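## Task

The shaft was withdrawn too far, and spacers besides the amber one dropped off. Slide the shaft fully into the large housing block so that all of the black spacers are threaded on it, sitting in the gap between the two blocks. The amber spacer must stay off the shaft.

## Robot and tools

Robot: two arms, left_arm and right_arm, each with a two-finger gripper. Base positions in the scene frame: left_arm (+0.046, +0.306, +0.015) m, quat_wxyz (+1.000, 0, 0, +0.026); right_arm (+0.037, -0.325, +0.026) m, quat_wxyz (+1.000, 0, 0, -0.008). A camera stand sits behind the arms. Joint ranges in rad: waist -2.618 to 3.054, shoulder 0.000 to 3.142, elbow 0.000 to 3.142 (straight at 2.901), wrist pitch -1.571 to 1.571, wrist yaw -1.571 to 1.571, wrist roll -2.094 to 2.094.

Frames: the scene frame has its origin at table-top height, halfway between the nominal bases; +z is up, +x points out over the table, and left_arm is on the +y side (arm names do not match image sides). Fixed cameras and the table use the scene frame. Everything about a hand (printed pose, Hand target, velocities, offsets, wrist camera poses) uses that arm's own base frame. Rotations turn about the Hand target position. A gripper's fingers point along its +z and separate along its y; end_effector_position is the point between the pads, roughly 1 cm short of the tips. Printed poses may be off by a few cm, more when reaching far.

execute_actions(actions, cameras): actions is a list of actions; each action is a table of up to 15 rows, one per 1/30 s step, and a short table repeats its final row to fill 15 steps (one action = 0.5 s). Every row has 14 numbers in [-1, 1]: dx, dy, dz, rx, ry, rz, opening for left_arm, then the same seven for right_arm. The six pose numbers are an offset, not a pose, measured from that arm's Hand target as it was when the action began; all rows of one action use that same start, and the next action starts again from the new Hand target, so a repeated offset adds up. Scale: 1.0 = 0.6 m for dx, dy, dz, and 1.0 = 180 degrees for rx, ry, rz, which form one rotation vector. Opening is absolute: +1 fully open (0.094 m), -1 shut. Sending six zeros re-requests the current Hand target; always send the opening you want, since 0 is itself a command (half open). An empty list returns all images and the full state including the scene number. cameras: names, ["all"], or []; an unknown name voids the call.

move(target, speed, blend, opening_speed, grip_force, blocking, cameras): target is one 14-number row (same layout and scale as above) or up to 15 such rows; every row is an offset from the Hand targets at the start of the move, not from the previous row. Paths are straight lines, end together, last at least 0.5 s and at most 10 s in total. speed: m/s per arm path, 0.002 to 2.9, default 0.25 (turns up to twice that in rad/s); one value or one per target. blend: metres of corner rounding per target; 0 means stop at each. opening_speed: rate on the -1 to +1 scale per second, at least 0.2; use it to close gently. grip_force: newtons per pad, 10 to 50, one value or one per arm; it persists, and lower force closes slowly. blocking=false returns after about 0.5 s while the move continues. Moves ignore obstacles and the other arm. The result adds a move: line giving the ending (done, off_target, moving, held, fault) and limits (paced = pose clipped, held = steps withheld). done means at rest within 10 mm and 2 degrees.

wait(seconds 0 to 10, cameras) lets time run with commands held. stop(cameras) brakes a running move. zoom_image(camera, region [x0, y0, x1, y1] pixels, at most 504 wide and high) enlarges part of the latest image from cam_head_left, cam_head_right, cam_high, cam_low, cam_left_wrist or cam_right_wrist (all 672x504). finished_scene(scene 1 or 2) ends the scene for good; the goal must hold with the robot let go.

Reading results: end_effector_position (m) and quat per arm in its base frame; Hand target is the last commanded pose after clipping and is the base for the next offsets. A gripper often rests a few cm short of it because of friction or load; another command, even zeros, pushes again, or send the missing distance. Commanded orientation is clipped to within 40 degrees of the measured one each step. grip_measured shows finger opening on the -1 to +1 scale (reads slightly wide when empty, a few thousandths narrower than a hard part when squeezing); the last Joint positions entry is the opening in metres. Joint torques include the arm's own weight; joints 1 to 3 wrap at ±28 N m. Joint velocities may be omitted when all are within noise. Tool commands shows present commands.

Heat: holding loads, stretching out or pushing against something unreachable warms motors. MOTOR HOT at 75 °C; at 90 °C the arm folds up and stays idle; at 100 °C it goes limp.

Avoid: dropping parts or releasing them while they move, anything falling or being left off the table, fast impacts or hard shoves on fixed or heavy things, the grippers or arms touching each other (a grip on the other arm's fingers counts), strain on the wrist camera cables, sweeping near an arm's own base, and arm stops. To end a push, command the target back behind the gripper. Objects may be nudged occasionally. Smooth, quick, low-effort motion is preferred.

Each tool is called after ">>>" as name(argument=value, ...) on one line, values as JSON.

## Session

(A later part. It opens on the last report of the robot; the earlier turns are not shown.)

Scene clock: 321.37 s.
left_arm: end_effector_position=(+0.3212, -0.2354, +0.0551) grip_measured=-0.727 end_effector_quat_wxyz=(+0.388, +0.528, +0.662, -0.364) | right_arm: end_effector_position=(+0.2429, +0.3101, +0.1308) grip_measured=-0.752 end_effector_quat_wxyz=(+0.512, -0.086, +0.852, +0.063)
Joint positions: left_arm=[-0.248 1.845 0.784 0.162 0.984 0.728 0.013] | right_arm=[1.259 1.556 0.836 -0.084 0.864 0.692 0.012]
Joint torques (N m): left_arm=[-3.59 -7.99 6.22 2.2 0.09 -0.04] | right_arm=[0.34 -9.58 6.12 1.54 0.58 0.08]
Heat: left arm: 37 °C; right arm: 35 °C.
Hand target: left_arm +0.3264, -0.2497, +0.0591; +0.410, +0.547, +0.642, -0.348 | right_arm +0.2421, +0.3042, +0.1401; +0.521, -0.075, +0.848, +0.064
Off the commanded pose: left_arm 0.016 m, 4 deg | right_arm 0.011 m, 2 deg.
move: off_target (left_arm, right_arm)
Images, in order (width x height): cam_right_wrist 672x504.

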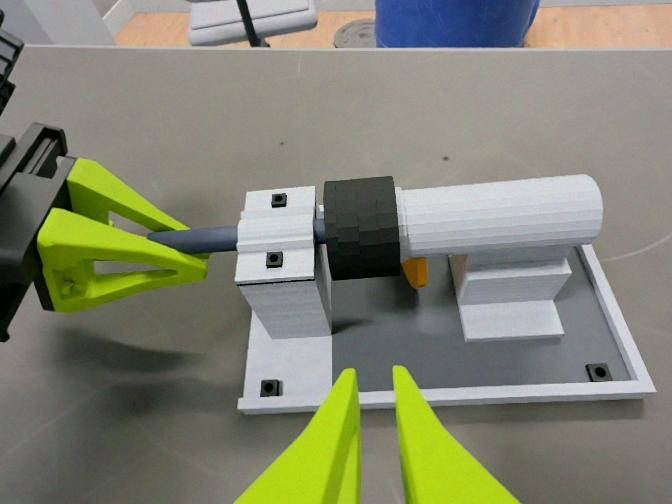

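>>> move(target=[[0.001, -0.008, 0, 0.0046, -0.033, 0, -0.9, 0, 0, 0, 0, 0, 0, -0.75], [0.0015, -0.0130, 0, -0.0046, 0.033, 0, -0.9, 0, 0, 0, 0, 0, 0, -0.75], [0.0015, -0.0130, 0, 0, 0, 0, -0.9, 0, 0, 0, 0, 0, 0, -0.75]], speed=0.1, blend=0.005, cameras=["cam_right_wrist", "cam_left_wrist"])

Scene clock: 325.70 s.
left_arm: end_effector_position=(+0.3210, -0.2359, +0.0551) grip_measured=-0.727 end_effector_quat_wxyz=(+0.384, +0.521, +0.668, -0.367) | right_arm: end_effector_position=(+0.2429, +0.3101, +0.1308) grip_measured=-0.752 end_effector_quat_wxyz=(+0.512, -0.086, +0.852, +0.063)
Joint positions: left_arm=[-0.251 1.843 0.784 0.159 0.98 0.706 0.013] | right_arm=[1.259 1.556 0.836 -0.084 0.864 0.692 0.012]
Joint torques (N m): left_arm=[-5.29 -7.34 6.82 2.41 0.01 -0.08] | right_arm=[0.32 -9.59 6.11 1.53 0.58 0.07]
Heat: left arm: 37 °C; right arm: 35 °C.
Hand target: left_arm +0.3273, -0.2575, +0.0591; +0.410, +0.547, +0.642, -0.348 | right_arm +0.2421, +0.3042, +0.1401; +0.521, -0.075, +0.848, +0.064
Off the commanded pose: left_arm 0.023 m, 6 deg | right_arm 0.011 m, 2 deg.
move: off_target (left_arm, right_arm); blend cut to 0 m at target 1
Images, in order (width x height): cam_left_wrist 672x504, cam_right_wrist 672x504.

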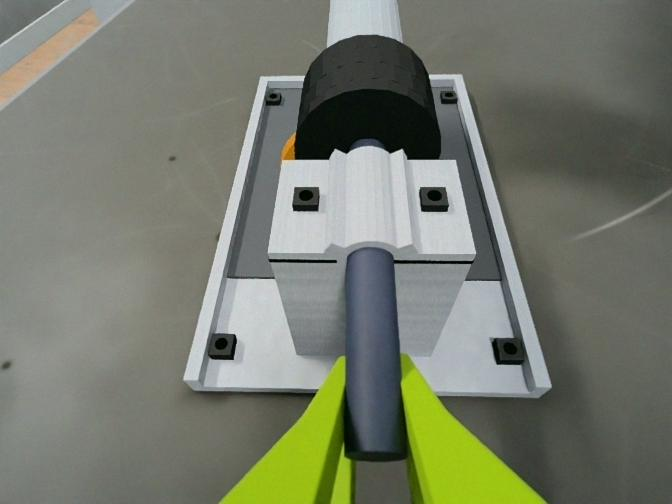

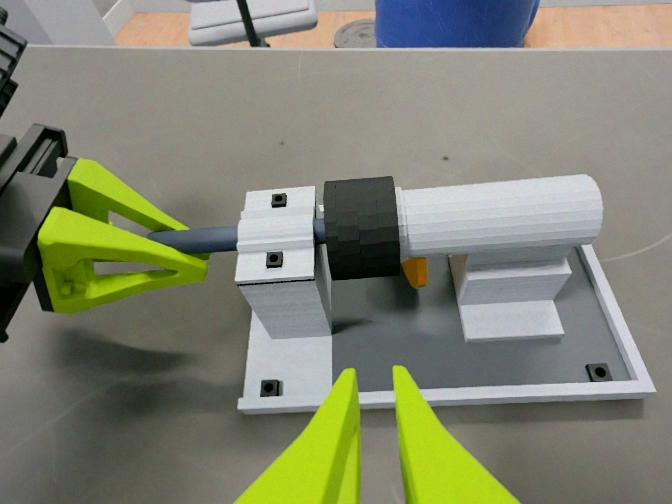

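>>> zoom_image(camera="cam_right_wrist", region=[130, 170, 420, 300])

Scaled by 1.738 from the camera's 672x504 image, which has a finer 960x720 frame.

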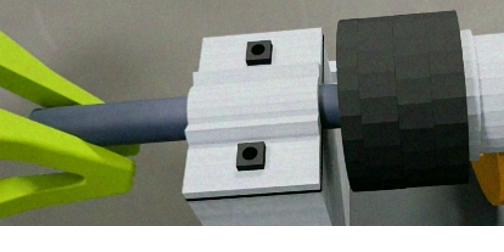

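>>> move(target=[-0.0100, 0.0325, -0.0067, 0.0003, 0.0298, 0.0089, -0.9, 0, 0, 0, 0, 0, 0, -0.75], speed=0.08)

>>> move(target=[0, 0, 0, 0, 0, 0, -0.45, 0, 0, 0, 0, 0, 0, -0.75], speed=0.08, opening_speed=0.5, cameras=["cam_right_wrist", "cam_left_wrist"])

Scene clock: 328.27 s.
left_arm: end_effector_position=(+0.3207, -0.2348, +0.0549) grip_measured=-0.727 end_effector_quat_wxyz=(+0.382, +0.520, +0.669, -0.368) | right_arm: end_effector_position=(+0.2429, +0.3101, +0.1308) grip_measured=-0.752 end_effector_quat_wxyz=(+0.512, -0.086, +0.852, +0.063)
Joint positions: left_arm=[-0.248 1.843 0.784 0.154 0.983 0.707 0.013] | right_arm=[1.259 1.556 0.836 -0.084 0.864 0.692 0.012]
Joint torques (N m): left_arm=[-0.88 -8.35 5.72 1.59 0.25 -0.11] | right_arm=[0.31 -9.59 6.11 1.53 0.58 0.07]
Heat: left arm: 37 °C; right arm: 34 °C.
Hand target: left_arm +0.3213, -0.2380, +0.0551; +0.384, +0.521, +0.668, -0.367 | right_arm +0.2421, +0.3042, +0.1401; +0.521, -0.075, +0.848, +0.064
Off the commanded pose: left_arm 0.003 m, 0 deg | right_arm 0.011 m, 2 deg.
move: off_target (right_arm)

Scene clock: 329.37 s.
left_arm: end_effector_position=(+0.3220, -0.2357, +0.0543) grip_measured=-0.453 end_effector_quat_wxyz=(+0.383, +0.520, +0.671, -0.364) | right_arm: end_effector_position=(+0.2429, +0.3101, +0.1308) grip_measured=-0.752 end_effector_quat_wxyz=(+0.512, -0.086, +0.852, +0.063)
Joint positions: left_arm=[-0.252 1.843 0.784 0.162 0.971 0.7 0.026] | right_arm=[1.259 1.556 0.836 -0.084 0.864 0.692 0.012]
Joint torques (N m): left_arm=[-0.46 -8.38 5.74 1.53 0.34 -0.04] | right_arm=[0.34 -9.58 6.12 1.54 0.58 0.07]
Heat: left arm: 37 °C; right arm: 34 °C.
Hand target: left_arm +0.3214, -0.2380, +0.0551; +0.384, +0.521, +0.668, -0.367 | right_arm +0.2421, +0.3042, +0.1401; +0.521, -0.075, +0.848, +0.064
Off the commanded pose: left_arm 0.003 m, 1 deg | right_arm 0.011 m, 2 deg.
move: off_target (right_arm)
Images, in order (width x height): cam_left_wrist 672x504, cam_right_wrist 672x504.

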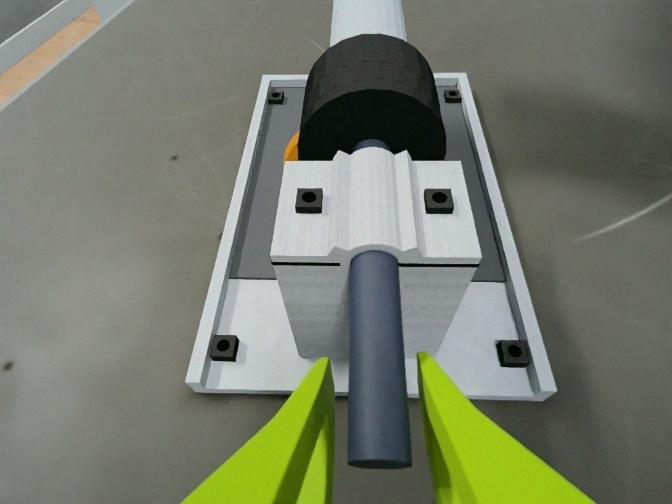

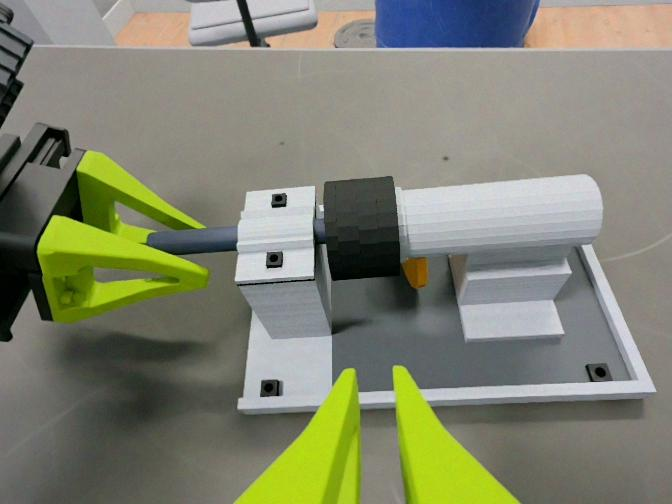

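>>> move(target=[[-0.0060, 0.0370, 0.0184, 0, 0, 0, -0.35, 0, 0, 0, 0, 0, 0, -0.75], [-0.0170, 0.1478, 0.0900, 0, 0, 0, -0.35, 0, 0, 0, 0, 0, 0, -0.75]], speed=[0.06, 0.12], blend=0.005, cameras=["all"])

Scene clock: 332.10 s.
left_arm: end_effector_position=(+0.3068, -0.1485, +0.0986) grip_measured=-0.353 end_effector_quat_wxyz=(+0.372, +0.519, +0.678, -0.365) | right_arm: end_effector_position=(+0.2429, +0.3101, +0.1308) grip_measured=-0.752 end_effector_quat_wxyz=(+0.512, -0.086, +0.852, +0.063)
Joint positions: left_arm=[0.033 1.701 0.916 -0.577 1.085 1.214 0.03] | right_arm=[1.259 1.556 0.836 -0.084 0.864 0.692 0.012]
Joint torques (N m): left_arm=[0.25 -8.08 8.4 0.7 0.6 0.07] | right_arm=[0.34 -9.58 6.12 1.54 0.58 0.08]
Heat: left arm: 37 °C; right arm: 34 °C.
Hand target: left_arm +0.3112, -0.1493, +0.1091; +0.384, +0.521, +0.668, -0.367 | right_arm +0.2421, +0.3042, +0.1401; +0.521, -0.075, +0.848, +0.064
Off the commanded pose: left_arm 0.011 m, 2 deg | right_arm 0.011 m, 2 deg.
move: off_target (left_arm, right_arm)

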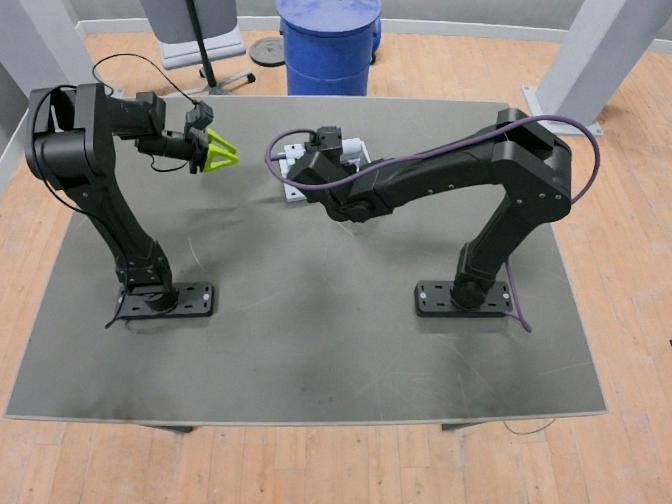

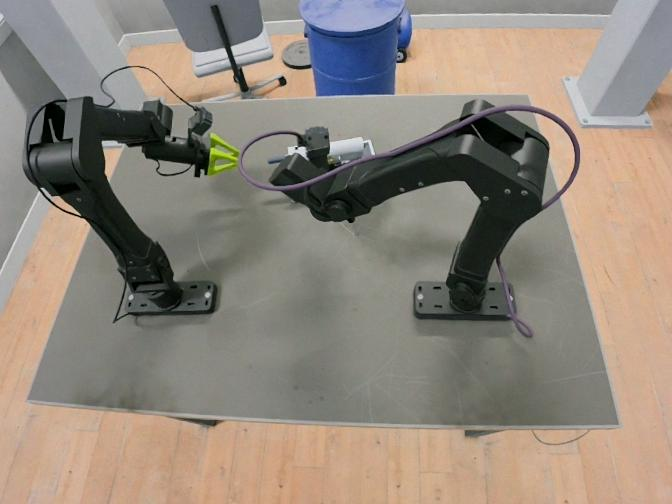

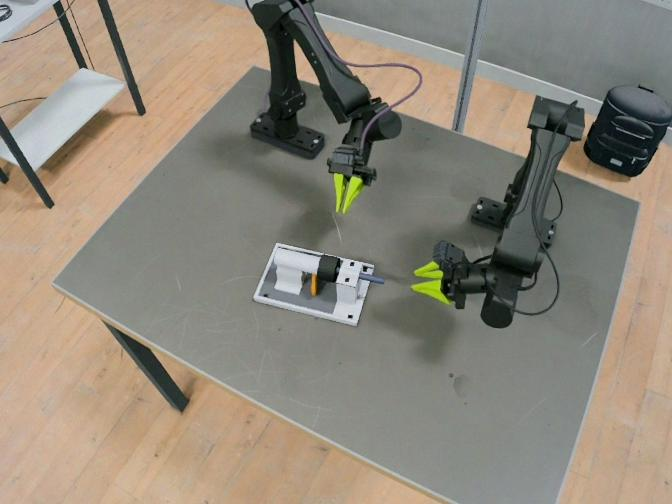

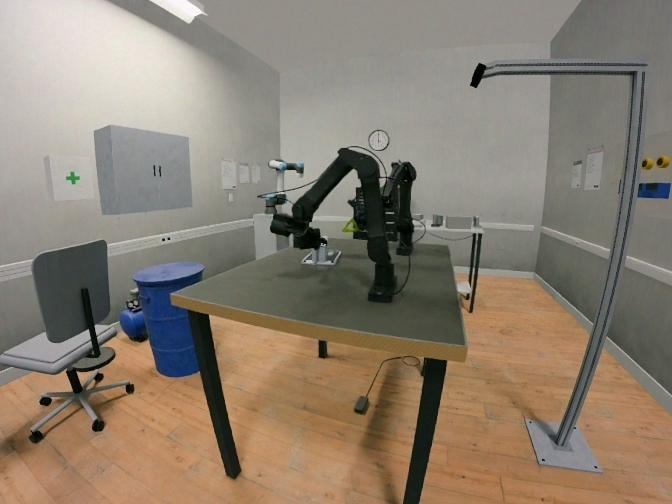

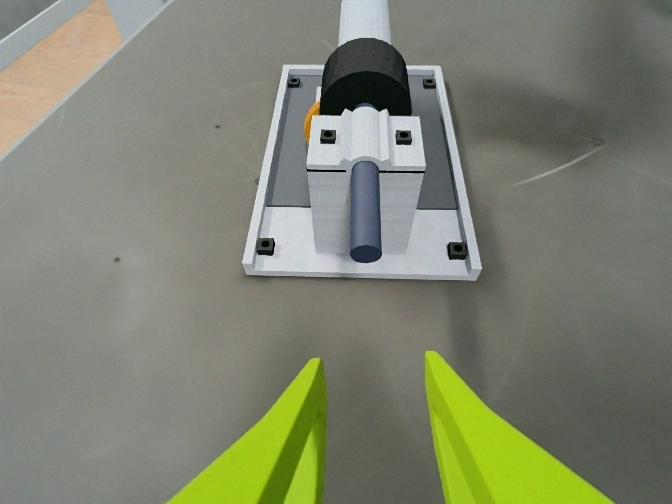

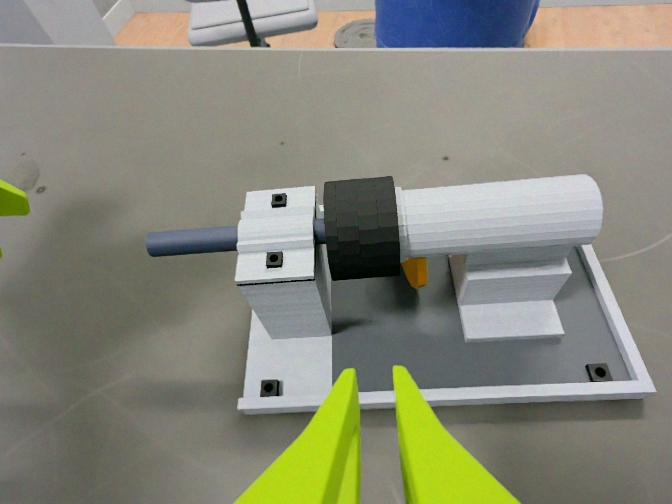

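>>> zoom_image(camera="cam_right_wrist", region=[310, 160, 430, 300])

Scaled by 3.600 from the camera's 672x504 image, which has a finer 960x720 frame.

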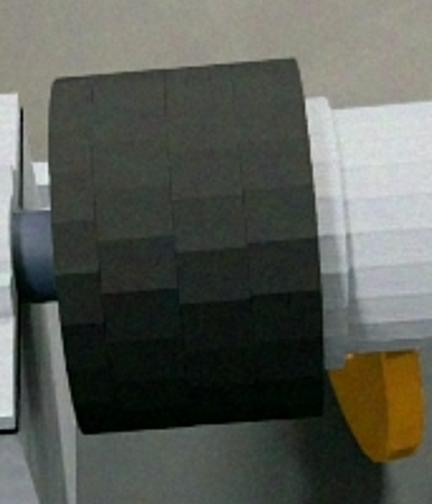

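>>> finished_scene(scene=2)

The scene is finished: the task was done.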